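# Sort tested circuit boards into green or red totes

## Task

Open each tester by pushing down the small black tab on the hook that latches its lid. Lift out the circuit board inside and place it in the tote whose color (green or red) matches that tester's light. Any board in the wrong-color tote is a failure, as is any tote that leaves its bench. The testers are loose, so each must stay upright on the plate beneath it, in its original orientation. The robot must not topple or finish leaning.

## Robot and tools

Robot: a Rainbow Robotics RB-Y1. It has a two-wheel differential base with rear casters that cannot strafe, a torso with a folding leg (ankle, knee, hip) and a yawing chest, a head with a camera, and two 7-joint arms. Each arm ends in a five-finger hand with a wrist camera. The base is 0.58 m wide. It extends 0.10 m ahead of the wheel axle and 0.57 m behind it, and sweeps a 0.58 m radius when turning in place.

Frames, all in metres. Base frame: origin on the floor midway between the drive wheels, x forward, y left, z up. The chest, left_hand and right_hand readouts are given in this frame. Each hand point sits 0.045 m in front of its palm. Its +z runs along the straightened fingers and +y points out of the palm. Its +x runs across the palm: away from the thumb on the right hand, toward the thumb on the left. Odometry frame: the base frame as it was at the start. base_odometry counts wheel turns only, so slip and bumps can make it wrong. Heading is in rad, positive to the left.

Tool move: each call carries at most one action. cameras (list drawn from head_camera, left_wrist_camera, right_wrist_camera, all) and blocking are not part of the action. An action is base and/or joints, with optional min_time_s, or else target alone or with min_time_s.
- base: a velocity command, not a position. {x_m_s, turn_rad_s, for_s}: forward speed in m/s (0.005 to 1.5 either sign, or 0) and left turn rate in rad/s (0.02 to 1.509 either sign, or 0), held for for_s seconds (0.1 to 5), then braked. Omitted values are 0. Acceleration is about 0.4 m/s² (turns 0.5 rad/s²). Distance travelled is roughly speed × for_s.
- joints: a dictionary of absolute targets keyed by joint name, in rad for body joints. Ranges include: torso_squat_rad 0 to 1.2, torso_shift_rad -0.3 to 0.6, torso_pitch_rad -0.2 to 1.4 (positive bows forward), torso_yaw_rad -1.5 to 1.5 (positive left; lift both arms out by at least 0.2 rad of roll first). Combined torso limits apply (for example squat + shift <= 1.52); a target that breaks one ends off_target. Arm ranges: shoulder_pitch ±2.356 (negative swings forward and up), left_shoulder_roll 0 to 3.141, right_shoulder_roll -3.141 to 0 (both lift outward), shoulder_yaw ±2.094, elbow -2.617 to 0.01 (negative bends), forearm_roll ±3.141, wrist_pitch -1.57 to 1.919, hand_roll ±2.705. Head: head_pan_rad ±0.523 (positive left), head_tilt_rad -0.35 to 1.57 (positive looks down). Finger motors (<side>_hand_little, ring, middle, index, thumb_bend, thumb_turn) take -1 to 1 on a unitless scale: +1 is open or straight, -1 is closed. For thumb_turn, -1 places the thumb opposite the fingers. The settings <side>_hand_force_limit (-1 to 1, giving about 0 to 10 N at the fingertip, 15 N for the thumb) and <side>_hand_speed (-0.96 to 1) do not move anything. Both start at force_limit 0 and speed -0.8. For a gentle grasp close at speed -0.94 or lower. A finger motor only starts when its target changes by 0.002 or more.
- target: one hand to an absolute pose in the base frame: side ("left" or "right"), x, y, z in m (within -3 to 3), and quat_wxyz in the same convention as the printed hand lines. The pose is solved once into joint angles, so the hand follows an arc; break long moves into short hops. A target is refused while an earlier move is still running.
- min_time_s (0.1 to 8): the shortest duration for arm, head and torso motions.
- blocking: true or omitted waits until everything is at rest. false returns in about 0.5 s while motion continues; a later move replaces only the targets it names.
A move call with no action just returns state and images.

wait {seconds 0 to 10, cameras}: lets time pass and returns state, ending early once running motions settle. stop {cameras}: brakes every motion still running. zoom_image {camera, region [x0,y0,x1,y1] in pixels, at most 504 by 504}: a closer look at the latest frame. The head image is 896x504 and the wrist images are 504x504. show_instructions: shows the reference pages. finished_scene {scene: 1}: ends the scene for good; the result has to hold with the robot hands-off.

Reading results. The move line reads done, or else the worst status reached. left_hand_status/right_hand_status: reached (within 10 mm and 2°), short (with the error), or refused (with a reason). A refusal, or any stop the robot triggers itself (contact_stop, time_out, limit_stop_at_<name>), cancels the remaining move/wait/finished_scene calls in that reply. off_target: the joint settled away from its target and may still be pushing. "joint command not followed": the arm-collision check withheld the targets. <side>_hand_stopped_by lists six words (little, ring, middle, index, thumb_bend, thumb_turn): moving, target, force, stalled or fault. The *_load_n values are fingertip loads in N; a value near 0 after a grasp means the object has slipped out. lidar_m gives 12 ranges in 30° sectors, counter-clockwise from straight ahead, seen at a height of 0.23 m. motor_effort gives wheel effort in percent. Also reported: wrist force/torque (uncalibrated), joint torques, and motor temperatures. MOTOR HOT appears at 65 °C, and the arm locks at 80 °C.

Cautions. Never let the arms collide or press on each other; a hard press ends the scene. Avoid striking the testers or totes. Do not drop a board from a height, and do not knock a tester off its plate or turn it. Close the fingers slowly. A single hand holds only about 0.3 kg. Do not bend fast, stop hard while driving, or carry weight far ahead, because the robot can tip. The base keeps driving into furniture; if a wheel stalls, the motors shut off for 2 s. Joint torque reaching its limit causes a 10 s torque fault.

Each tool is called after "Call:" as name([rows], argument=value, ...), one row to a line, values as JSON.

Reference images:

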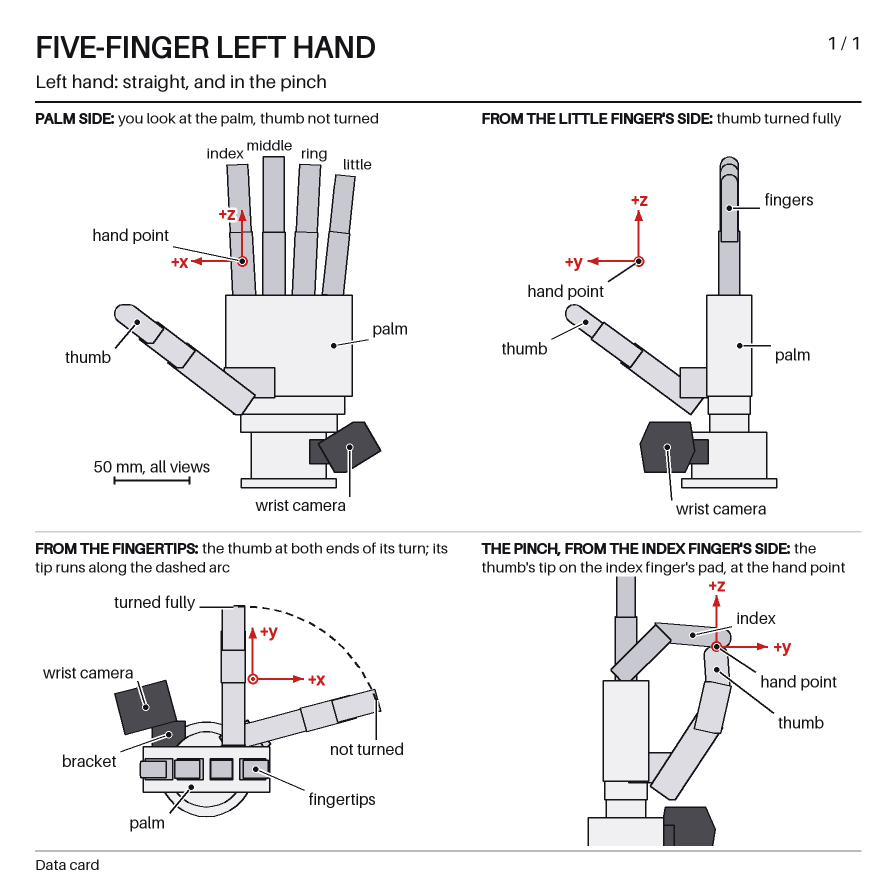

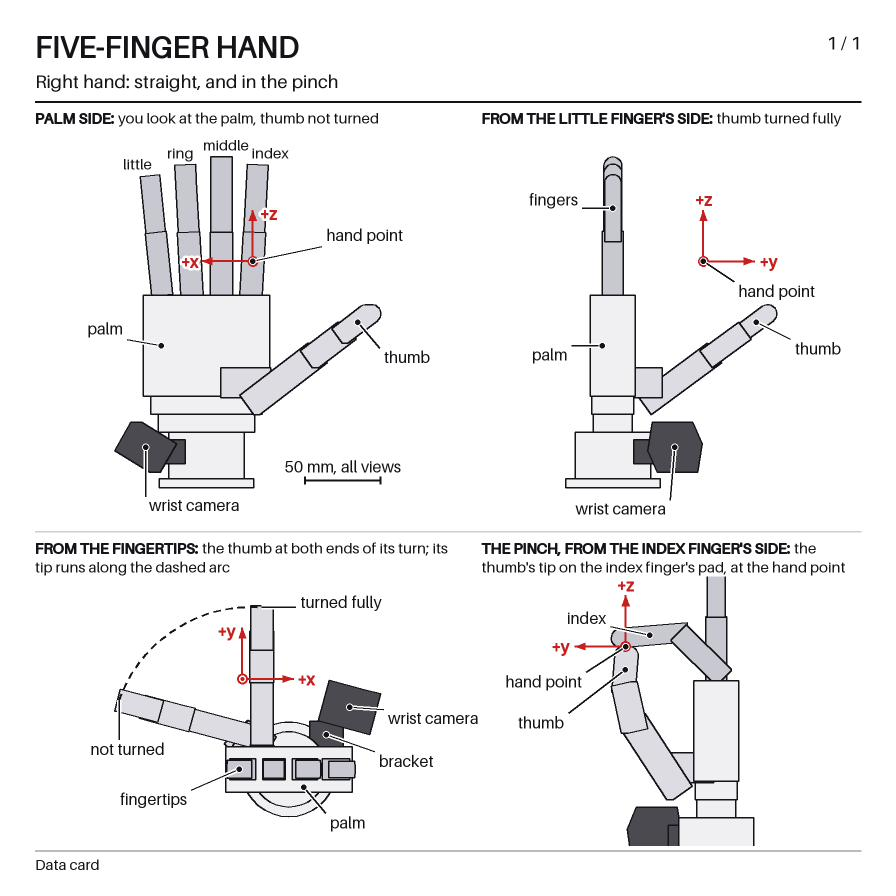

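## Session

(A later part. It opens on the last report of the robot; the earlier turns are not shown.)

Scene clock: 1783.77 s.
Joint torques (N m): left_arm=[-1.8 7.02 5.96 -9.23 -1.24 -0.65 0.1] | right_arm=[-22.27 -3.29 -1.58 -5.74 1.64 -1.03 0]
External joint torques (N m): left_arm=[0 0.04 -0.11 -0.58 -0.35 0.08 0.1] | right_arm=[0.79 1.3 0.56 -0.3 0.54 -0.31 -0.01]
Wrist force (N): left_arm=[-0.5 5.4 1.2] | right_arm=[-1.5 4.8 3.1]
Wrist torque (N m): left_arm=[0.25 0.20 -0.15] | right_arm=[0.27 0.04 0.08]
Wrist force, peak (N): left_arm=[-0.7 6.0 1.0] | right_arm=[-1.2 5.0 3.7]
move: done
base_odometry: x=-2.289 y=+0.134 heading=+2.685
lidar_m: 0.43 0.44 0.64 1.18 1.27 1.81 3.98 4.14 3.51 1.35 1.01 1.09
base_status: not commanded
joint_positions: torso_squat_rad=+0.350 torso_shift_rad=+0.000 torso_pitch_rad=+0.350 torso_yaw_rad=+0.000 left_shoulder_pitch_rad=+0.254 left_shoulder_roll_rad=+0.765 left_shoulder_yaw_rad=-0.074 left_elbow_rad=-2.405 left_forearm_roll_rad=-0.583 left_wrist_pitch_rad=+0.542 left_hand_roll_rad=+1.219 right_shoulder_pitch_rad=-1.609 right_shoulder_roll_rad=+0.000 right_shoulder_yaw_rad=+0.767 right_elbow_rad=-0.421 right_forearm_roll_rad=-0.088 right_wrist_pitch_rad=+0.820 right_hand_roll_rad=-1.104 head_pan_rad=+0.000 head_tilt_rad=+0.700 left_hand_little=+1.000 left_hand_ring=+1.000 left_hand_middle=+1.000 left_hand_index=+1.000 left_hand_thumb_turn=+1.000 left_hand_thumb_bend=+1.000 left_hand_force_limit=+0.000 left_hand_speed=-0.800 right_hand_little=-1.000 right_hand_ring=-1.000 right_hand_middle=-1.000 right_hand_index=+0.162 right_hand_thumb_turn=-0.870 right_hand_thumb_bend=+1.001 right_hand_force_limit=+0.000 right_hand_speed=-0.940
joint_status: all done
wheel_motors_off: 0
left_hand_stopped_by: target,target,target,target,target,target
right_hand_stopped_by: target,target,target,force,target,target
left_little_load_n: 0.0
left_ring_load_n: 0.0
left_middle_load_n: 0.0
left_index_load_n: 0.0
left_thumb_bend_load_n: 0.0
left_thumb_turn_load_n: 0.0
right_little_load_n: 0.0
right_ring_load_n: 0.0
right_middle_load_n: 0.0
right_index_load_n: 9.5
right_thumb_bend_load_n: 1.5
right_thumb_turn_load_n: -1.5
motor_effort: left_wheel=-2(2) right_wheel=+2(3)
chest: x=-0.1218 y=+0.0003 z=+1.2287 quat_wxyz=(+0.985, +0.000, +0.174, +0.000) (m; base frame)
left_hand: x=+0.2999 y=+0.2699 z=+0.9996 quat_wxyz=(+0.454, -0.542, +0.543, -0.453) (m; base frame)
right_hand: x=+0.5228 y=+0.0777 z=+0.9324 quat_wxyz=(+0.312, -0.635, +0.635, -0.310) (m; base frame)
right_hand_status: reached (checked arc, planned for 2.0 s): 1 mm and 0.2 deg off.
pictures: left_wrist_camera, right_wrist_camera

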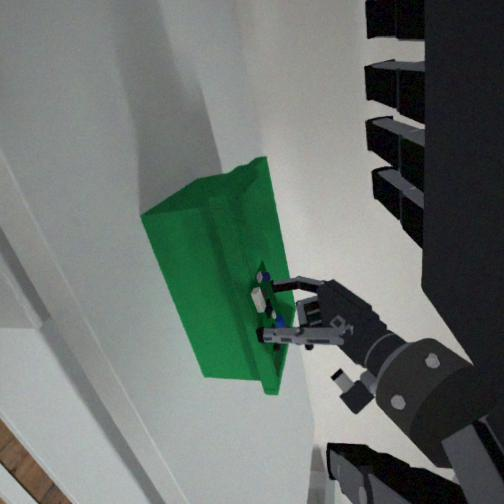

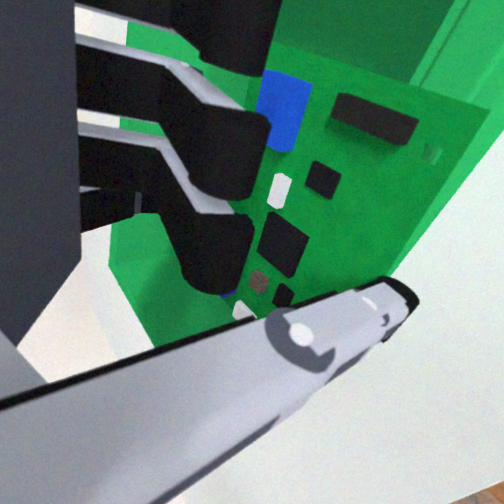

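Call:
move(cameras=["head_camera","left_wrist_camera"])

Call:
zoom_image(camera="head_camera", region=[200, 60, 440, 200])

Call:
zoom_image(camera="left_wrist_camera", region=[200, 240, 340, 400])

Scene clock: 1807.73 s.
Joint torques (N m): left_arm=[-1.92 7.25 6.27 -9.37 -1.14 -0.63 -0.03] | right_arm=[-22.34 -3.31 -1.92 -5.68 1.56 -1.08 -0.07]
External joint torques (N m): left_arm=[-0.12 0.27 0.2 -0.72 -0.25 0.09 -0.04] | right_arm=[0.72 1.28 0.22 -0.24 0.46 -0.37 -0.08]
Motor temperatures (°C): left_arm=[35 36 30 35 36 35 37] | right_arm=[37 32 31 33 37 42 34]
Wrist force (N): left_arm=[-0.7 4.8 1.8] | right_arm=[-1.3 4.7 3.5]
Wrist torque (N m): left_arm=[0.11 0.25 -0.16] | right_arm=[0.23 0.00 0.08]
Wrist force, peak (N): left_arm=[-0.9 5.8 1.2] | right_arm=[-1.4 4.8 3.5]
base_odometry: x=-2.289 y=+0.134 heading=+2.685
lidar_m: 0.46 0.44 0.63 1.19 1.26 1.82 3.98 4.14 3.52 1.36 1.01 1.09
base_status: not commanded
joint_positions: torso_squat_rad=+0.350 torso_shift_rad=+0.000 torso_pitch_rad=+0.350 torso_yaw_rad=+0.000 left_shoulder_pitch_rad=+0.254 left_shoulder_roll_rad=+0.765 left_shoulder_yaw_rad=-0.074 left_elbow_rad=-2.405 left_forearm_roll_rad=-0.583 left_wrist_pitch_rad=+0.542 left_hand_roll_rad=+1.219 right_shoulder_pitch_rad=-1.609 right_shoulder_roll_rad=+0.000 right_shoulder_yaw_rad=+0.767 right_elbow_rad=-0.421 right_forearm_roll_rad=-0.088 right_wrist_pitch_rad=+0.820 right_hand_roll_rad=-1.104 head_pan_rad=+0.000 head_tilt_rad=+0.700 left_hand_little=+1.000 left_hand_ring=+1.000 left_hand_middle=+1.000 left_hand_index=+1.000 left_hand_thumb_turn=+1.000 left_hand_thumb_bend=+1.000 left_hand_force_limit=+0.000 left_hand_speed=-0.800 right_hand_little=-1.000 right_hand_ring=-1.000 right_hand_middle=-1.000 right_hand_index=+0.162 right_hand_thumb_turn=-0.870 right_hand_thumb_bend=+1.001 right_hand_force_limit=+0.000 right_hand_speed=-0.940
joint_status: all done
wheel_motors_off: 0
left_hand_stopped_by: target,target,target,target,target,target
right_hand_stopped_by: target,target,target,force,target,target
left_little_load_n: 0.0
left_ring_load_n: 0.0
left_middle_load_n: 0.0
left_index_load_n: 0.0
left_thumb_bend_load_n: 0.0
left_thumb_turn_load_n: -0.5
right_little_load_n: 0.0
right_ring_load_n: 0.0
right_middle_load_n: 0.5
right_index_load_n: 9.5
right_thumb_bend_load_n: 1.5
right_thumb_turn_load_n: -2.0
motor_effort: left_wheel=-2(2) right_wheel=+2(3)
chest: x=-0.1218 y=+0.0003 z=+1.2287 quat_wxyz=(+0.985, +0.000, +0.174, +0.000) (m; base frame)
left_hand: x=+0.2999 y=+0.2699 z=+0.9996 quat_wxyz=(+0.454, -0.542, +0.543, -0.453) (m; base frame)
right_hand: x=+0.5228 y=+0.0777 z=+0.9324 quat_wxyz=(+0.312, -0.635, +0.635, -0.310) (m; base frame)
right_hand_status: reached (checked arc, planned for 2.0 s): 1 mm and 0.2 deg off.
pictures: head_camera, left_wrist_camera

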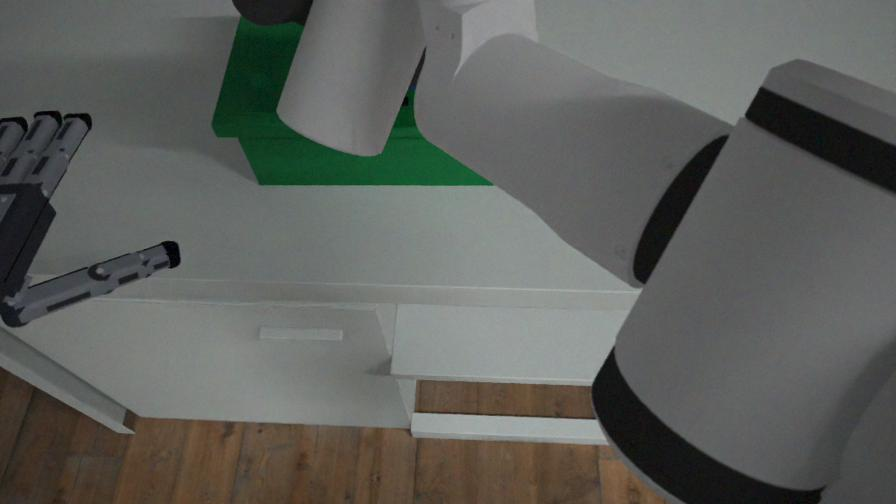

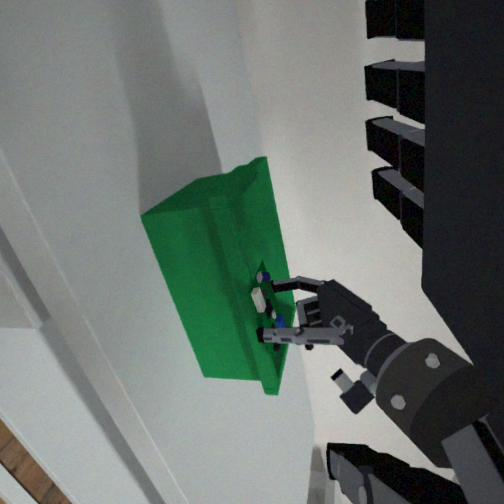

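Scaled by 2.100.

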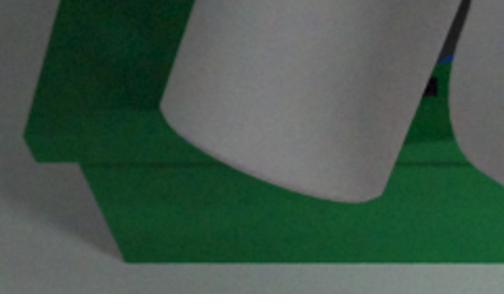

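Scaled by 3.150.

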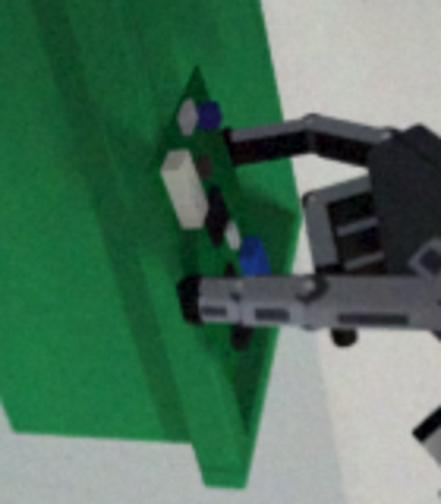

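Call:
move(cameras=["right_wrist_camera"])

Call:
zoom_image(camera="right_wrist_camera", region=[250, 0, 504, 320])

Call:
zoom_image(camera="right_wrist_camera", region=[60, 0, 300, 400])

Scene clock: 1848.53 s.
Joint torques (N m): left_arm=[-1.52 7.35 6.03 -9.09 -1.29 -0.59 -0.16] | right_arm=[-22.52 -3.5 -1.53 -5.7 1.6 -1.04 -0.06]
External joint torques (N m): left_arm=[0.27 0.38 -0.03 -0.44 -0.41 0.13 -0.16] | right_arm=[0.54 1.09 0.62 -0.26 0.5 -0.33 -0.06]
Motor temperatures (°C): left_arm=[34 35 30 34 36 35 37] | right_arm=[36 32 31 33 37 42 34]
Wrist force (N): left_arm=[-0.9 4.9 0.8] | right_arm=[-1.5 4.6 3.4]
Wrist torque (N m): left_arm=[0.18 0.27 -0.16] | right_arm=[0.22 0.04 0.07]
Wrist force, peak (N): left_arm=[-0.8 5.8 1.1] | right_arm=[-1.5 4.9 3.4]
base_odometry: x=-2.289 y=+0.134 heading=+2.685
lidar_m: 0.44 0.43 0.62 1.19 1.25 1.81 3.98 4.14 3.51 1.36 1.02 1.08
base_status: not commanded
joint_positions: torso_squat_rad=+0.350 torso_shift_rad=+0.000 torso_pitch_rad=+0.350 torso_yaw_rad=+0.000 left_shoulder_pitch_rad=+0.254 left_shoulder_roll_rad=+0.765 left_shoulder_yaw_rad=-0.074 left_elbow_rad=-2.405 left_forearm_roll_rad=-0.583 left_wrist_pitch_rad=+0.542 left_hand_roll_rad=+1.219 right_shoulder_pitch_rad=-1.609 right_shoulder_roll_rad=+0.000 right_shoulder_yaw_rad=+0.767 right_elbow_rad=-0.421 right_forearm_roll_rad=-0.088 right_wrist_pitch_rad=+0.820 right_hand_roll_rad=-1.104 head_pan_rad=+0.000 head_tilt_rad=+0.700 left_hand_little=+1.000 left_hand_ring=+1.000 left_hand_middle=+1.000 left_hand_index=+1.000 left_hand_thumb_turn=+1.000 left_hand_thumb_bend=+1.000 left_hand_force_limit=+0.000 left_hand_speed=-0.800 right_hand_little=-1.000 right_hand_ring=-1.000 right_hand_middle=-1.000 right_hand_index=+0.162 right_hand_thumb_turn=-0.870 right_hand_thumb_bend=+1.001 right_hand_force_limit=+0.000 right_hand_speed=-0.940
joint_status: all done
wheel_motors_off: 0
left_hand_stopped_by: target,target,target,target,target,target
right_hand_stopped_by: target,target,target,force,target,target
left_little_load_n: 0.0
left_ring_load_n: 0.0
left_middle_load_n: 0.0
left_index_load_n: 0.0
left_thumb_bend_load_n: 0.0
left_thumb_turn_load_n: -0.5
right_little_load_n: 0.0
right_ring_load_n: 0.0
right_middle_load_n: 0.0
right_index_load_n: 9.5
right_thumb_bend_load_n: 1.0
right_thumb_turn_load_n: -1.5
motor_effort: left_wheel=-3(2) right_wheel=+3(3)
chest: x=-0.1218 y=+0.0003 z=+1.2287 quat_wxyz=(+0.985, +0.000, +0.174, +0.000) (m; base frame)
left_hand: x=+0.2999 y=+0.2699 z=+0.9996 quat_wxyz=(+0.454, -0.542, +0.543, -0.453) (m; base frame)
right_hand: x=+0.5228 y=+0.0777 z=+0.9324 quat_wxyz=(+0.312, -0.635, +0.635, -0.310) (m; base frame)
right_hand_status: reached (checked arc, planned for 2.0 s): 1 mm and 0.2 deg off.
pictures: right_wrist_camera

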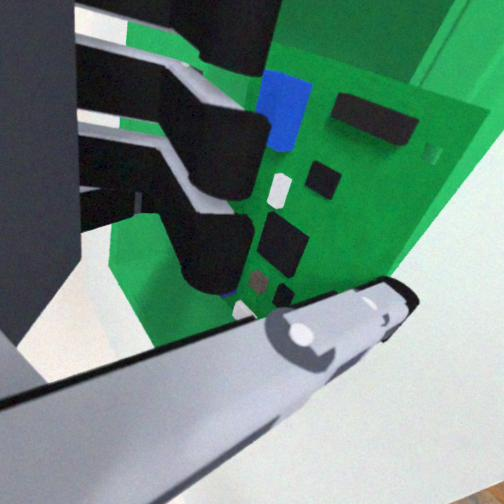

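Scaled by 1.575.

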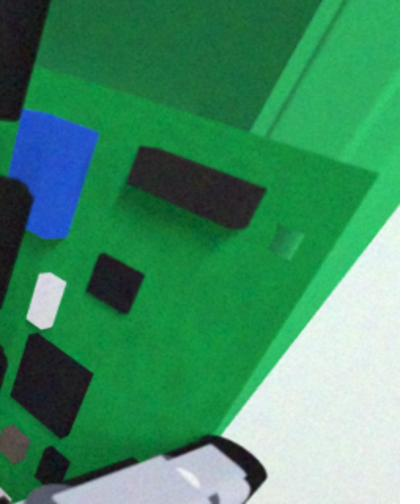

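Scaled by 1.260.

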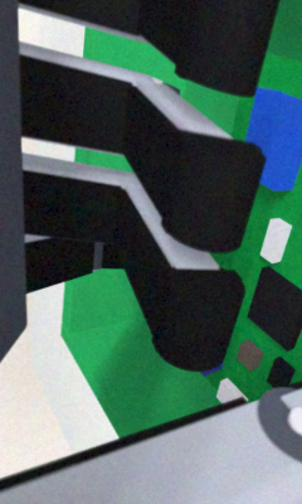

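Call:
move(target={"side":"right","x":0.523,"y":0.078,"z":0.975,"quat_wxyz":[0.31,-0.6355,0.6355,-0.31]}, min_time_s=2)

Call:
move(base={"x_m_s":0.05,"for_s":0.5}, cameras=["left_wrist_camera","right_wrist_camera","head_camera"])

Call:
zoom_image(camera="left_wrist_camera", region=[200, 240, 340, 400])

Call:
zoom_image(camera="head_camera", region=[200, 60, 540, 230])

Scene clock: 1873.40 s.
Joint torques (N m): left_arm=[-2.08 7.4 6.14 -9.29 -1.1 -0.55 0.02] | right_arm=[-26.46 -5.59 -6.61 -7.33 1.07 -0.47 0.71]
External joint torques (N m): left_arm=[-0.28 0.42 0.08 -0.65 -0.21 0.18 0.02] | right_arm=[-3.1 -0.69 -3.14 -1.55 -0.14 0.32 0.7]
Wrist force (N): left_arm=[-0.3 5.1 1.0] | right_arm=[-1.3 5.0 3.6]
Wrist torque (N m): left_arm=[0.25 0.14 -0.15] | right_arm=[0.25 0.01 0.27]
Wrist force, peak (N): left_arm=[-0.3 5.8 1.6] | right_arm=[-1.4 5.0 3.7]
move: done
base_odometry: x=-2.289 y=+0.134 heading=+2.685
lidar_m: 0.45 0.44 0.63 1.18 1.25 1.81 3.99 4.14 3.51 1.36 1.02 1.08
base_status: not commanded
joint_positions: torso_squat_rad=+0.350 torso_shift_rad=+0.000 torso_pitch_rad=+0.350 torso_yaw_rad=+0.000 left_shoulder_pitch_rad=+0.254 left_shoulder_roll_rad=+0.765 left_shoulder_yaw_rad=-0.074 left_elbow_rad=-2.405 left_forearm_roll_rad=-0.583 left_wrist_pitch_rad=+0.542 left_hand_roll_rad=+1.219 right_shoulder_pitch_rad=-1.612 right_shoulder_roll_rad=-0.076 right_shoulder_yaw_rad=+0.734 right_elbow_rad=-0.633 right_forearm_roll_rad=-0.133 right_wrist_pitch_rad=+1.000 right_hand_roll_rad=-1.035 head_pan_rad=+0.000 head_tilt_rad=+0.700 left_hand_little=+1.000 left_hand_ring=+1.000 left_hand_middle=+1.000 left_hand_index=+1.000 left_hand_thumb_turn=+1.000 left_hand_thumb_bend=+1.000 left_hand_force_limit=+0.000 left_hand_speed=-0.800 right_hand_little=-1.000 right_hand_ring=-1.000 right_hand_middle=-1.000 right_hand_index=+0.162 right_hand_thumb_turn=-0.870 right_hand_thumb_bend=+1.001 right_hand_force_limit=+0.000 right_hand_speed=-0.940
joint_status: all done
wheel_motors_off: 0
left_hand_stopped_by: target,target,target,target,target,target
right_hand_stopped_by: target,target,target,force,target,target
left_little_load_n: 0.0
left_ring_load_n: 0.0
left_middle_load_n: 0.0
left_index_load_n: -0.5
left_thumb_bend_load_n: 0.0
left_thumb_turn_load_n: 0.0
right_little_load_n: 0.5
right_ring_load_n: 0.5
right_middle_load_n: 0.0
right_index_load_n: 9.5
right_thumb_bend_load_n: 1.5
right_thumb_turn_load_n: -2.0
motor_effort: left_wheel=-1(2) right_wheel=+2(3)
chest: x=-0.1218 y=+0.0003 z=+1.2287 quat_wxyz=(+0.985, +0.000, +0.174, +0.000) (m; base frame)
left_hand: x=+0.2999 y=+0.2699 z=+0.9996 quat_wxyz=(+0.454, -0.542, +0.543, -0.453) (m; base frame)
right_hand: x=+0.5224 y=+0.0778 z=+0.9743 quat_wxyz=(+0.305, -0.637, +0.637, -0.310) (m; base frame)
right_hand_status: reached (checked arc, planned for 2.0 s): 1 mm and 0.6 deg off.
pictures: none

Scene clock: 1874.90 s.
Joint torques (N m): left_arm=[-2.06 7.21 6.05 -9.23 -1.12 -0.45 -0.11] | right_arm=[-25.28 -5.57 -6.06 -6.72 1.13 -0.61 0.72]
External joint torques (N m): left_arm=[-0.26 0.23 -0.02 -0.58 -0.23 0.28 -0.12] | right_arm=[-1.92 -0.67 -2.59 -0.94 -0.09 0.17 0.72]
Wrist force (N): left_arm=[-0.6 5.4 1.3] | right_arm=[-1.3 5.0 3.6]
Wrist torque (N m): left_arm=[0.24 0.21 -0.19] | right_arm=[0.27 0.02 0.27]
Wrist force, peak (N): left_arm=[-0.2 5.6 1.3] | right_arm=[-1.3 5.1 3.9]
move: done
base_odometry: x=-2.311 y=+0.145 heading=+2.685
lidar_m: 0.43 0.41 0.59 1.19 1.25 1.81 4.00 4.63 3.51 1.36 1.00 1.06
base_status: done (sent for 0.5 of 0.5 s)
joint_positions: torso_squat_rad=+0.350 torso_shift_rad=+0.000 torso_pitch_rad=+0.350 torso_yaw_rad=+0.000 left_shoulder_pitch_rad=+0.254 left_shoulder_roll_rad=+0.765 left_shoulder_yaw_rad=-0.074 left_elbow_rad=-2.405 left_forearm_roll_rad=-0.583 left_wrist_pitch_rad=+0.542 left_hand_roll_rad=+1.219 right_shoulder_pitch_rad=-1.612 right_shoulder_roll_rad=-0.076 right_shoulder_yaw_rad=+0.734 right_elbow_rad=-0.633 right_forearm_roll_rad=-0.133 right_wrist_pitch_rad=+1.000 right_hand_roll_rad=-1.035 head_pan_rad=+0.000 head_tilt_rad=+0.700 left_hand_little=+1.000 left_hand_ring=+1.000 left_hand_middle=+1.000 left_hand_index=+1.000 left_hand_thumb_turn=+1.000 left_hand_thumb_bend=+1.000 left_hand_force_limit=+0.000 left_hand_speed=-0.800 right_hand_little=-1.000 right_hand_ring=-1.000 right_hand_middle=-1.000 right_hand_index=+0.162 right_hand_thumb_turn=-0.870 right_hand_thumb_bend=+1.001 right_hand_force_limit=+0.000 right_hand_speed=-0.940
joint_status: not commanded
wheel_motors_off: 0
left_hand_stopped_by: target,target,target,target,target,target
right_hand_stopped_by: target,target,target,force,target,target
left_little_load_n: 0.0
left_ring_load_n: 0.0
left_middle_load_n: 0.0
left_index_load_n: 0.0
left_thumb_bend_load_n: 0.0
left_thumb_turn_load_n: 0.0
right_little_load_n: 0.5
right_ring_load_n: 0.0
right_middle_load_n: 0.0
right_index_load_n: 9.5
right_thumb_bend_load_n: 1.5
right_thumb_turn_load_n: -2.0
motor_effort: left_wheel=-1(13) right_wheel=+2(22)
chest: x=-0.1218 y=+0.0003 z=+1.2287 quat_wxyz=(+0.985, +0.000, +0.174, +0.000) (m; base frame)
left_hand: x=+0.2999 y=+0.2699 z=+0.9996 quat_wxyz=(+0.454, -0.542, +0.543, -0.453) (m; base frame)
right_hand: x=+0.5225 y=+0.0778 z=+0.9745 quat_wxyz=(+0.305, -0.637, +0.637, -0.310) (m; base frame)
pictures: head_camera, left_wrist_camera, right_wrist_camera

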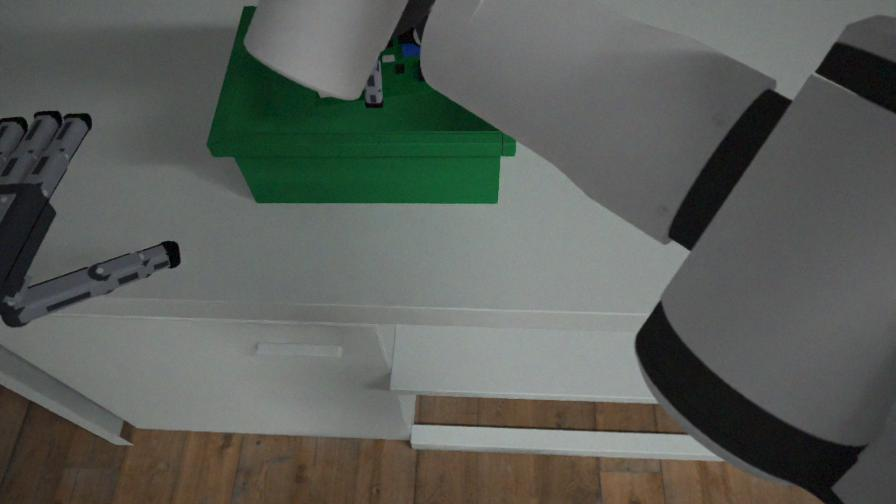

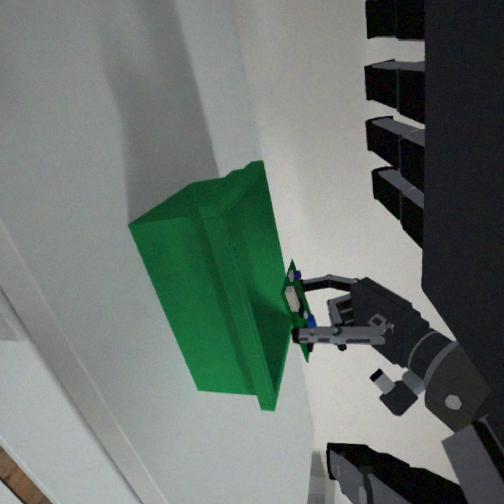

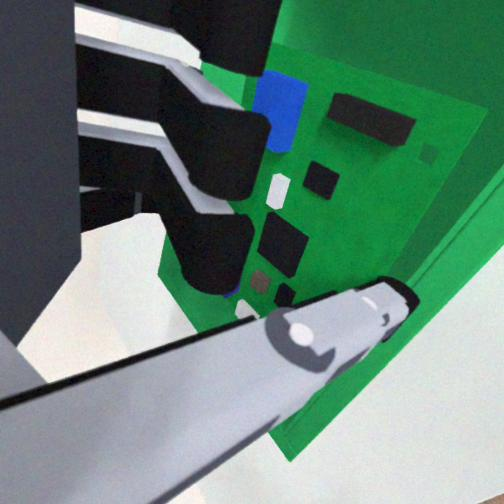

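Scaled by 3.150.

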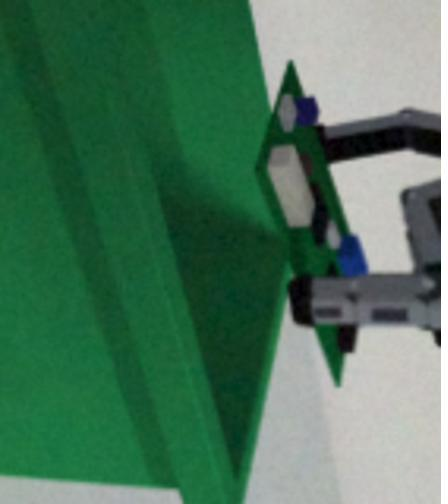

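Scaled by 1.482.

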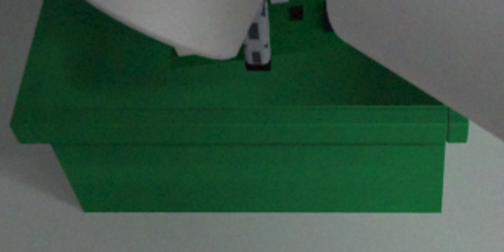

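Call:
move(target={"side":"right","x":0.528,"y":0.078,"z":0.95,"quat_wxyz":[0.31,-0.6355,0.6355,-0.31]}, min_time_s=2)

Call:
move(target={"side":"right","x":0.528,"y":0.078,"z":0.93,"quat_wxyz":[0.31,-0.6355,0.6355,-0.31]}, min_time_s=2, cameras=["left_wrist_camera","right_wrist_camera","head_camera"])

Call:
zoom_image(camera="left_wrist_camera", region=[200, 240, 340, 400])

Call:
zoom_image(camera="head_camera", region=[200, 60, 540, 230])

Scene clock: 1890.93 s.
Joint torques (N m): left_arm=[-1.82 7.29 5.65 -9.06 -1.27 -0.76 0.04] | right_arm=[-26.29 -3.74 -1.93 -5.96 1.64 -1.13 -0.16]
External joint torques (N m): left_arm=[-0.02 0.31 -0.42 -0.42 -0.39 -0.03 0.03] | right_arm=[-2.98 1.2 0.39 -0.4 0.52 -0.37 -0.17]
Wrist force (N): left_arm=[-0.8 4.8 1.1] | right_arm=[-1.4 4.8 3.4]
Wrist torque (N m): left_arm=[0.14 0.24 -0.17] | right_arm=[0.25 0.05 0.06]
Wrist force, peak (N): left_arm=[-0.7 5.8 1.7] | right_arm=[-1.3 5.0 3.8]
move: done
base_odometry: x=-2.311 y=+0.145 heading=+2.685
lidar_m: 0.44 0.41 0.59 1.17 1.26 1.81 4.00 4.63 3.51 1.36 1.02 1.06
base_status: not commanded
joint_positions: torso_squat_rad=+0.350 torso_shift_rad=+0.000 torso_pitch_rad=+0.350 torso_yaw_rad=+0.000 left_shoulder_pitch_rad=+0.254 left_shoulder_roll_rad=+0.765 left_shoulder_yaw_rad=-0.074 left_elbow_rad=-2.405 left_forearm_roll_rad=-0.583 left_wrist_pitch_rad=+0.542 left_hand_roll_rad=+1.219 right_shoulder_pitch_rad=-1.632 right_shoulder_roll_rad=-0.017 right_shoulder_yaw_rad=+0.745 right_elbow_rad=-0.448 right_forearm_roll_rad=-0.112 right_wrist_pitch_rad=+0.854 right_hand_roll_rad=-1.066 head_pan_rad=+0.000 head_tilt_rad=+0.700 left_hand_little=+1.000 left_hand_ring=+1.000 left_hand_middle=+1.000 left_hand_index=+1.000 left_hand_thumb_turn=+1.000 left_hand_thumb_bend=+1.000 left_hand_force_limit=+0.000 left_hand_speed=-0.800 right_hand_little=-1.000 right_hand_ring=-1.000 right_hand_middle=-1.000 right_hand_index=+0.162 right_hand_thumb_turn=-0.870 right_hand_thumb_bend=+1.001 right_hand_force_limit=+0.000 right_hand_speed=-0.940
joint_status: all done
wheel_motors_off: 0
left_hand_stopped_by: target,target,target,target,target,target
right_hand_stopped_by: target,target,target,force,target,target
left_little_load_n: 0.0
left_ring_load_n: 0.0
left_middle_load_n: 0.0
left_index_load_n: 0.0
left_thumb_bend_load_n: 0.0
left_thumb_turn_load_n: -0.5
right_little_load_n: 0.0
right_ring_load_n: 0.0
right_middle_load_n: 0.0
right_index_load_n: 9.5
right_thumb_bend_load_n: 1.0
right_thumb_turn_load_n: -2.0
motor_effort: left_wheel=-1(2) right_wheel=+1(3)
chest: x=-0.1218 y=+0.0003 z=+1.2287 quat_wxyz=(+0.985, +0.000, +0.174, +0.000) (m; base frame)
left_hand: x=+0.2999 y=+0.2699 z=+0.9996 quat_wxyz=(+0.454, -0.542, +0.543, -0.453) (m; base frame)
right_hand: x=+0.5276 y=+0.0775 z=+0.9496 quat_wxyz=(+0.311, -0.635, +0.635, -0.310) (m; base frame)
right_hand_status: reached (checked arc, planned for 2.0 s): 1 mm and 0.2 deg off.
pictures: none

Scene clock: 1893.27 s.
Joint torques (N m): left_arm=[-2.33 7.34 6.66 -9.09 -1.16 -0.65 -0.17] | right_arm=[-16.44 -3.96 -0.57 -0.68 0.55 -0.7 0.05]
External joint torques (N m): left_arm=[-0.52 0.37 0.59 -0.45 -0.28 0.07 -0.18] | right_arm=[6.82 1.55 1.34 1.31 -0.48 -0.09 0.04]
Wrist force (N): left_arm=[-0.4 5.3 1.0] | right_arm=[0.9 -5.3 -12.5]
Wrist torque (N m): left_arm=[0.26 0.16 -0.15] | right_arm=[-0.87 0.08 -0.16]
Wrist force, peak (N): left_arm=[-0.9 5.5 1.5] | right_arm=[-1.7 -10.7 -27.5]
move: done
base_odometry: x=-2.311 y=+0.145 heading=+2.685
lidar_m: 0.44 0.42 0.60 1.18 1.25 1.81 4.01 4.63 3.52 1.36 1.01 1.06
base_status: not commanded
joint_positions: torso_squat_rad=+0.350 torso_shift_rad=+0.000 torso_pitch_rad=+0.349 torso_yaw_rad=+0.000 left_shoulder_pitch_rad=+0.254 left_shoulder_roll_rad=+0.765 left_shoulder_yaw_rad=-0.074 left_elbow_rad=-2.405 left_forearm_roll_rad=-0.583 left_wrist_pitch_rad=+0.542 left_hand_roll_rad=+1.219 right_shoulder_pitch_rad=-1.697 right_shoulder_roll_rad=+0.000 right_shoulder_yaw_rad=+1.131 right_elbow_rad=-0.301 right_forearm_roll_rad=-0.415 right_wrist_pitch_rad=+0.719 right_hand_roll_rad=-1.193 head_pan_rad=+0.000 head_tilt_rad=+0.700 left_hand_little=+1.000 left_hand_ring=+1.000 left_hand_middle=+1.000 left_hand_index=+1.000 left_hand_thumb_turn=+1.000 left_hand_thumb_bend=+1.000 left_hand_force_limit=+0.000 left_hand_speed=-0.800 right_hand_little=-1.000 right_hand_ring=-1.000 right_hand_middle=-1.000 right_hand_index=+0.162 right_hand_thumb_turn=-0.870 right_hand_thumb_bend=+1.001 right_hand_force_limit=+0.000 right_hand_speed=-0.940
joint_status: all done
wheel_motors_off: 0
left_hand_stopped_by: target,target,target,target,target,target
right_hand_stopped_by: target,target,target,force,target,target
left_little_load_n: 0.0
left_ring_load_n: 0.0
left_middle_load_n: 0.0
left_index_load_n: 0.0
left_thumb_bend_load_n: 0.0
left_thumb_turn_load_n: -0.5
right_little_load_n: 0.0
right_ring_load_n: 0.0
right_middle_load_n: 0.0
right_index_load_n: 6.5
right_thumb_bend_load_n: 2.0
right_thumb_turn_load_n: -5.0
motor_effort: left_wheel=-1(2) right_wheel=+2(3)
chest: x=-0.1225 y=+0.0003 z=+1.2288 quat_wxyz=(+0.985, +0.000, +0.174, +0.000) (m; base frame)
left_hand: x=+0.2995 y=+0.2699 z=+1.0001 quat_wxyz=(+0.454, -0.542, +0.542, -0.454) (m; base frame)
right_hand: x=+0.5276 y=+0.0781 z=+0.9322 quat_wxyz=(+0.319, -0.634, +0.633, -0.310) (m; base frame)
right_hand_status: reached (checked arc, planned for 2.0 s): 2 mm and 1.1 deg off.
pictures: head_camera, left_wrist_camera, right_wrist_camera

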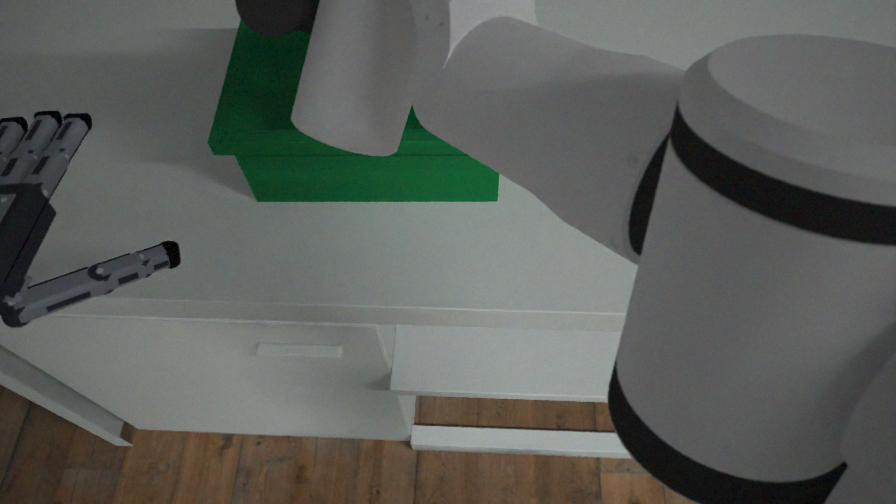

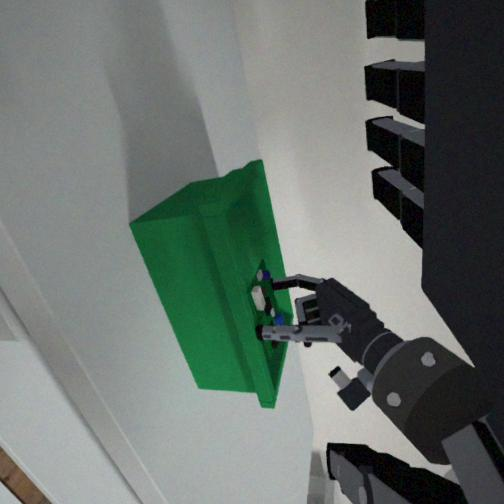

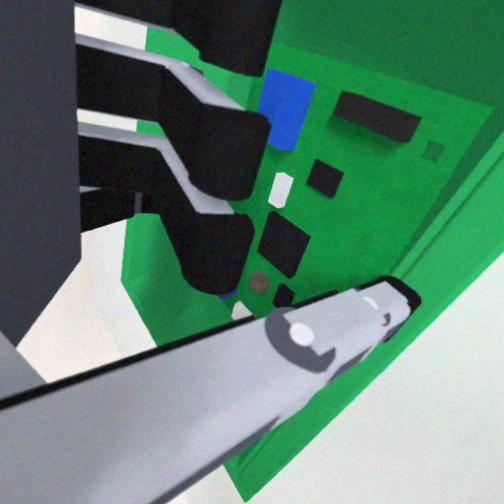

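Scaled by 3.150.

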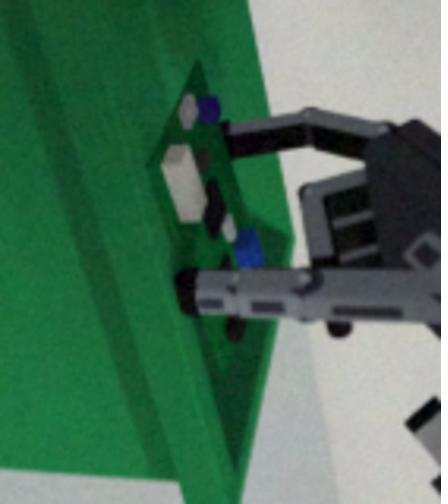

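Scaled by 1.482.

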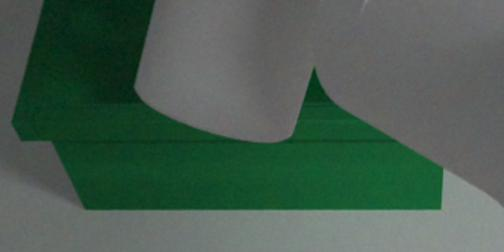

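Call:
move(target={"side":"right","x":0.51,"y":0.05,"z":1.0,"quat_wxyz":[0.31,-0.6355,0.6355,-0.31]}, min_time_s=3)

Call:
move(base={"turn_rad_s":0.1,"for_s":1.2})

Call:
move(base={"x_m_s":0.05,"for_s":0.8}, cameras=["left_wrist_camera","right_wrist_camera","head_camera"])

Call:
zoom_image(camera="left_wrist_camera", region=[150, 140, 430, 390])

Scene clock: 1953.33 s.
Joint torques (N m): left_arm=[-2.62 7.39 6.6 -9.25 -1.37 -0.66 -0.19] | right_arm=[-22.93 -7.16 -10.71 -3.93 1.29 -0.16 -0.21]
External joint torques (N m): left_arm=[-0.82 0.41 0.53 -0.6 -0.48 0.06 -0.19] | right_arm=[0.41 -1.07 -3.45 -1.23 -0.12 0.37 -0.22]
Wrist force (N): left_arm=[-0.8 5.0 1.1] | right_arm=[-1.4 4.9 3.7]
Wrist torque (N m): left_arm=[0.18 0.25 -0.17] | right_arm=[0.23 0.02 0.07]
Wrist force, peak (N): left_arm=[-0.3 5.7 1.4] | right_arm=[-10.0 -7.9 -11.0]
move: done
base_odometry: x=-2.311 y=+0.145 heading=+2.685
lidar_m: 0.44 0.41 0.59 1.18 1.26 1.81 4.01 4.63 3.51 1.36 1.01 1.06
base_status: not commanded
joint_positions: torso_squat_rad=+0.350 torso_shift_rad=+0.000 torso_pitch_rad=+0.350 torso_yaw_rad=+0.000 left_shoulder_pitch_rad=+0.254 left_shoulder_roll_rad=+0.765 left_shoulder_yaw_rad=-0.074 left_elbow_rad=-2.405 left_forearm_roll_rad=-0.583 left_wrist_pitch_rad=+0.542 left_hand_roll_rad=+1.219 right_shoulder_pitch_rad=-1.643 right_shoulder_roll_rad=-0.354 right_shoulder_yaw_rad=+1.076 right_elbow_rad=-1.021 right_forearm_roll_rad=-0.419 right_wrist_pitch_rad=+1.136 right_hand_roll_rad=-1.225 head_pan_rad=+0.000 head_tilt_rad=+0.700 left_hand_little=+1.000 left_hand_ring=+1.000 left_hand_middle=+1.000 left_hand_index=+1.000 left_hand_thumb_turn=+1.000 left_hand_thumb_bend=+1.000 left_hand_force_limit=+0.000 left_hand_speed=-0.800 right_hand_little=-1.000 right_hand_ring=-1.000 right_hand_middle=-1.000 right_hand_index=+0.162 right_hand_thumb_turn=-0.870 right_hand_thumb_bend=+1.001 right_hand_force_limit=+0.000 right_hand_speed=-0.940
joint_status: all done
wheel_motors_off: 0
left_hand_stopped_by: target,target,target,target,target,target
right_hand_stopped_by: target,target,target,force,target,target
left_little_load_n: 0.0
left_ring_load_n: 0.0
left_middle_load_n: 0.0
left_index_load_n: 0.0
left_thumb_bend_load_n: 0.0
left_thumb_turn_load_n: 0.0
right_little_load_n: 0.0
right_ring_load_n: 0.0
right_middle_load_n: 0.0
right_index_load_n: 9.0
right_thumb_bend_load_n: 1.0
right_thumb_turn_load_n: -2.0
motor_effort: left_wheel=-1(2) right_wheel=+2(3)
chest: x=-0.1221 y=+0.0003 z=+1.2288 quat_wxyz=(+0.985, +0.000, +0.174, +0.000) (m; base frame)
left_hand: x=+0.2997 y=+0.2699 z=+0.9998 quat_wxyz=(+0.454, -0.542, +0.542, -0.453) (m; base frame)
right_hand: x=+0.5100 y=+0.0502 z=+0.9995 quat_wxyz=(+0.309, -0.636, +0.635, -0.309) (m; base frame)
right_hand_status: reached (checked arc, planned for 3.0 s): 1 mm and 0.1 deg off.
pictures: none

Scene clock: 1955.07 s.
Joint torques (N m): left_arm=[-1.68 6.98 5.98 -9.33 -1.33 -0.75 -0.24] | right_arm=[-23.08 -6.86 -10.53 -3.76 1.19 -0.19 -0.15]
External joint torques (N m): left_arm=[0.12 0.01 -0.09 -0.69 -0.44 -0.03 -0.25] | right_arm=[0.25 -0.77 -3.28 -1.05 -0.21 0.35 -0.16]
Wrist force (N): left_arm=[-0.6 5.5 1.1] | right_arm=[-1.4 4.8 3.5]
Wrist torque (N m): left_arm=[0.27 0.21 -0.18] | right_arm=[0.24 0.00 0.07]
Wrist force, peak (N): left_arm=[-0.6 5.9 1.3] | right_arm=[-1.4 5.1 3.5]
move: done
base_odometry: x=-2.311 y=+0.145 heading=+2.804
lidar_m: 0.41 0.43 0.68 1.16 1.31 2.11 4.01 4.21 3.46 1.00 1.09 1.04
base_status: done (sent for 1.2 of 1.2 s)
joint_positions: torso_squat_rad=+0.350 torso_shift_rad=+0.000 torso_pitch_rad=+0.350 torso_yaw_rad=+0.000 left_shoulder_pitch_rad=+0.254 left_shoulder_roll_rad=+0.765 left_shoulder_yaw_rad=-0.074 left_elbow_rad=-2.405 left_forearm_roll_rad=-0.583 left_wrist_pitch_rad=+0.542 left_hand_roll_rad=+1.219 right_shoulder_pitch_rad=-1.643 right_shoulder_roll_rad=-0.354 right_shoulder_yaw_rad=+1.076 right_elbow_rad=-1.021 right_forearm_roll_rad=-0.419 right_wrist_pitch_rad=+1.136 right_hand_roll_rad=-1.225 head_pan_rad=+0.000 head_tilt_rad=+0.700 left_hand_little=+1.000 left_hand_ring=+1.000 left_hand_middle=+1.000 left_hand_index=+1.000 left_hand_thumb_turn=+1.000 left_hand_thumb_bend=+1.000 left_hand_force_limit=+0.000 left_hand_speed=-0.800 right_hand_little=-1.000 right_hand_ring=-1.000 right_hand_middle=-1.000 right_hand_index=+0.162 right_hand_thumb_turn=-0.870 right_hand_thumb_bend=+1.001 right_hand_force_limit=+0.000 right_hand_speed=-0.940
joint_status: not commanded
wheel_motors_off: 0
left_hand_stopped_by: target,target,target,target,target,target
right_hand_stopped_by: target,target,target,force,target,target
left_little_load_n: 0.0
left_ring_load_n: 0.0
left_middle_load_n: 0.0
left_index_load_n: 0.0
left_thumb_bend_load_n: 0.0
left_thumb_turn_load_n: 0.0
right_little_load_n: 0.0
right_ring_load_n: 0.0
right_middle_load_n: 0.0
right_index_load_n: 9.5
right_thumb_bend_load_n: 1.5
right_thumb_turn_load_n: -2.0
motor_effort: left_wheel=-3(16) right_wheel=+0(21)
chest: x=-0.1221 y=+0.0003 z=+1.2287 quat_wxyz=(+0.985, +0.000, +0.174, +0.000) (m; base frame)
left_hand: x=+0.2997 y=+0.2699 z=+0.9998 quat_wxyz=(+0.454, -0.542, +0.542, -0.453) (m; base frame)
right_hand: x=+0.5100 y=+0.0502 z=+0.9994 quat_wxyz=(+0.309, -0.636, +0.635, -0.309) (m; base frame)
pictures: none

Scene clock: 1956.87 s.
Joint torques (N m): left_arm=[-1.94 7.2 6.59 -8.98 -1.14 -0.55 -0.13] | right_arm=[-24.02 -6.5 -10.25 -3.39 1.41 -0.28 -0.08]
External joint torques (N m): left_arm=[-0.14 0.22 0.52 -0.33 -0.25 0.17 -0.14] | right_arm=[-0.68 -0.42 -3 -0.68 0.01 0.25 -0.08]
Wrist force (N): left_arm=[-0.4 5.4 1.4] | right_arm=[-1.3 4.8 3.6]
Wrist torque (N m): left_arm=[0.26 0.18 -0.14] | right_arm=[0.24 -0.01 0.09]
Wrist force, peak (N): left_arm=[-0.6 5.6 1.5] | right_arm=[-1.3 4.9 4.0]
move: done
base_odometry: x=-2.349 y=+0.159 heading=+2.805
lidar_m: 0.37 0.39 0.63 1.17 1.31 2.10 4.05 4.23 3.46 1.00 1.09 1.00
base_status: done (sent for 0.8 of 0.8 s)
joint_positions: torso_squat_rad=+0.350 torso_shift_rad=+0.000 torso_pitch_rad=+0.350 torso_yaw_rad=+0.000 left_shoulder_pitch_rad=+0.254 left_shoulder_roll_rad=+0.765 left_shoulder_yaw_rad=-0.074 left_elbow_rad=-2.405 left_forearm_roll_rad=-0.583 left_wrist_pitch_rad=+0.542 left_hand_roll_rad=+1.219 right_shoulder_pitch_rad=-1.643 right_shoulder_roll_rad=-0.354 right_shoulder_yaw_rad=+1.076 right_elbow_rad=-1.021 right_forearm_roll_rad=-0.419 right_wrist_pitch_rad=+1.136 right_hand_roll_rad=-1.225 head_pan_rad=+0.000 head_tilt_rad=+0.700 left_hand_little=+1.000 left_hand_ring=+1.000 left_hand_middle=+1.000 left_hand_index=+1.000 left_hand_thumb_turn=+1.000 left_hand_thumb_bend=+1.000 left_hand_force_limit=+0.000 left_hand_speed=-0.800 right_hand_little=-1.000 right_hand_ring=-1.000 right_hand_middle=-1.000 right_hand_index=+0.162 right_hand_thumb_turn=-0.870 right_hand_thumb_bend=+1.001 right_hand_force_limit=+0.000 right_hand_speed=-0.940
joint_status: not commanded
wheel_motors_off: 0
left_hand_stopped_by: target,target,target,target,target,target
right_hand_stopped_by: target,target,target,force,target,target
left_little_load_n: 0.0
left_ring_load_n: 0.0
left_middle_load_n: 0.0
left_index_load_n: 0.0
left_thumb_bend_load_n: 0.0
left_thumb_turn_load_n: -0.5
right_little_load_n: 0.0
right_ring_load_n: 0.0
right_middle_load_n: 0.0
right_index_load_n: 9.5
right_thumb_bend_load_n: 1.0
right_thumb_turn_load_n: -2.0
motor_effort: left_wheel=+2(20) right_wheel=-1(26)
chest: x=-0.1218 y=+0.0003 z=+1.2287 quat_wxyz=(+0.985, +0.000, +0.174, +0.000) (m; base frame)
left_hand: x=+0.2998 y=+0.2699 z=+0.9996 quat_wxyz=(+0.454, -0.542, +0.543, -0.453) (m; base frame)
right_hand: x=+0.5101 y=+0.0502 z=+0.9991 quat_wxyz=(+0.309, -0.636, +0.636, -0.309) (m; base frame)
pictures: head_camera, left_wrist_camera, right_wrist_camera

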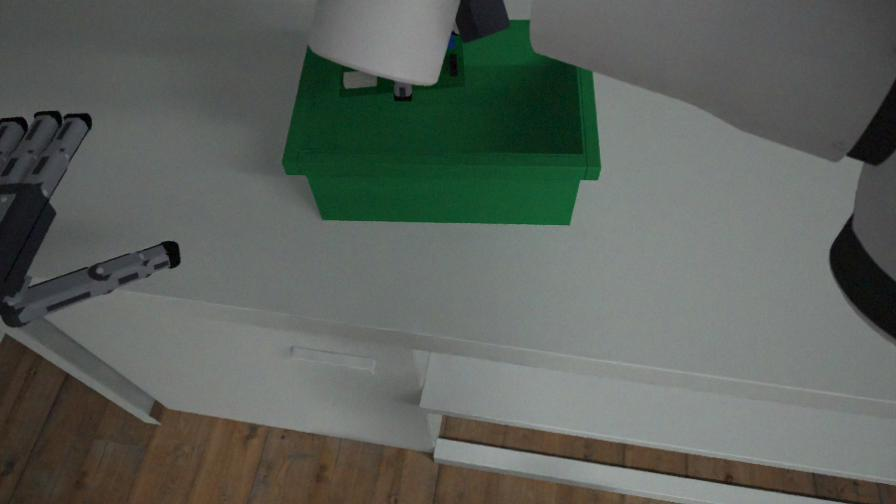

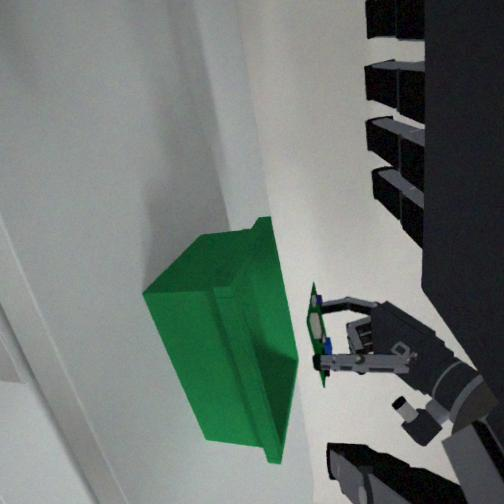

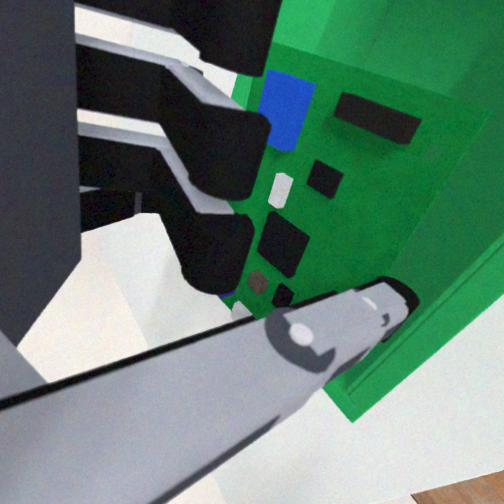

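Scaled by 1.800.

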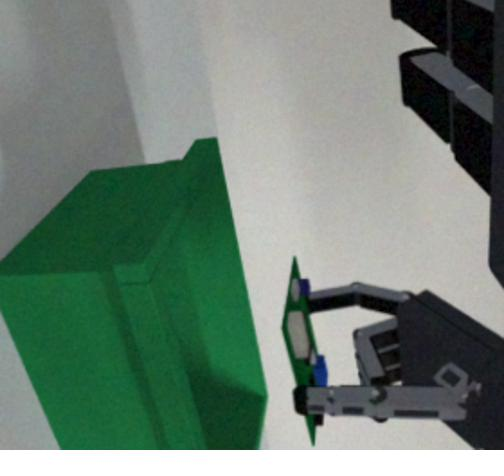

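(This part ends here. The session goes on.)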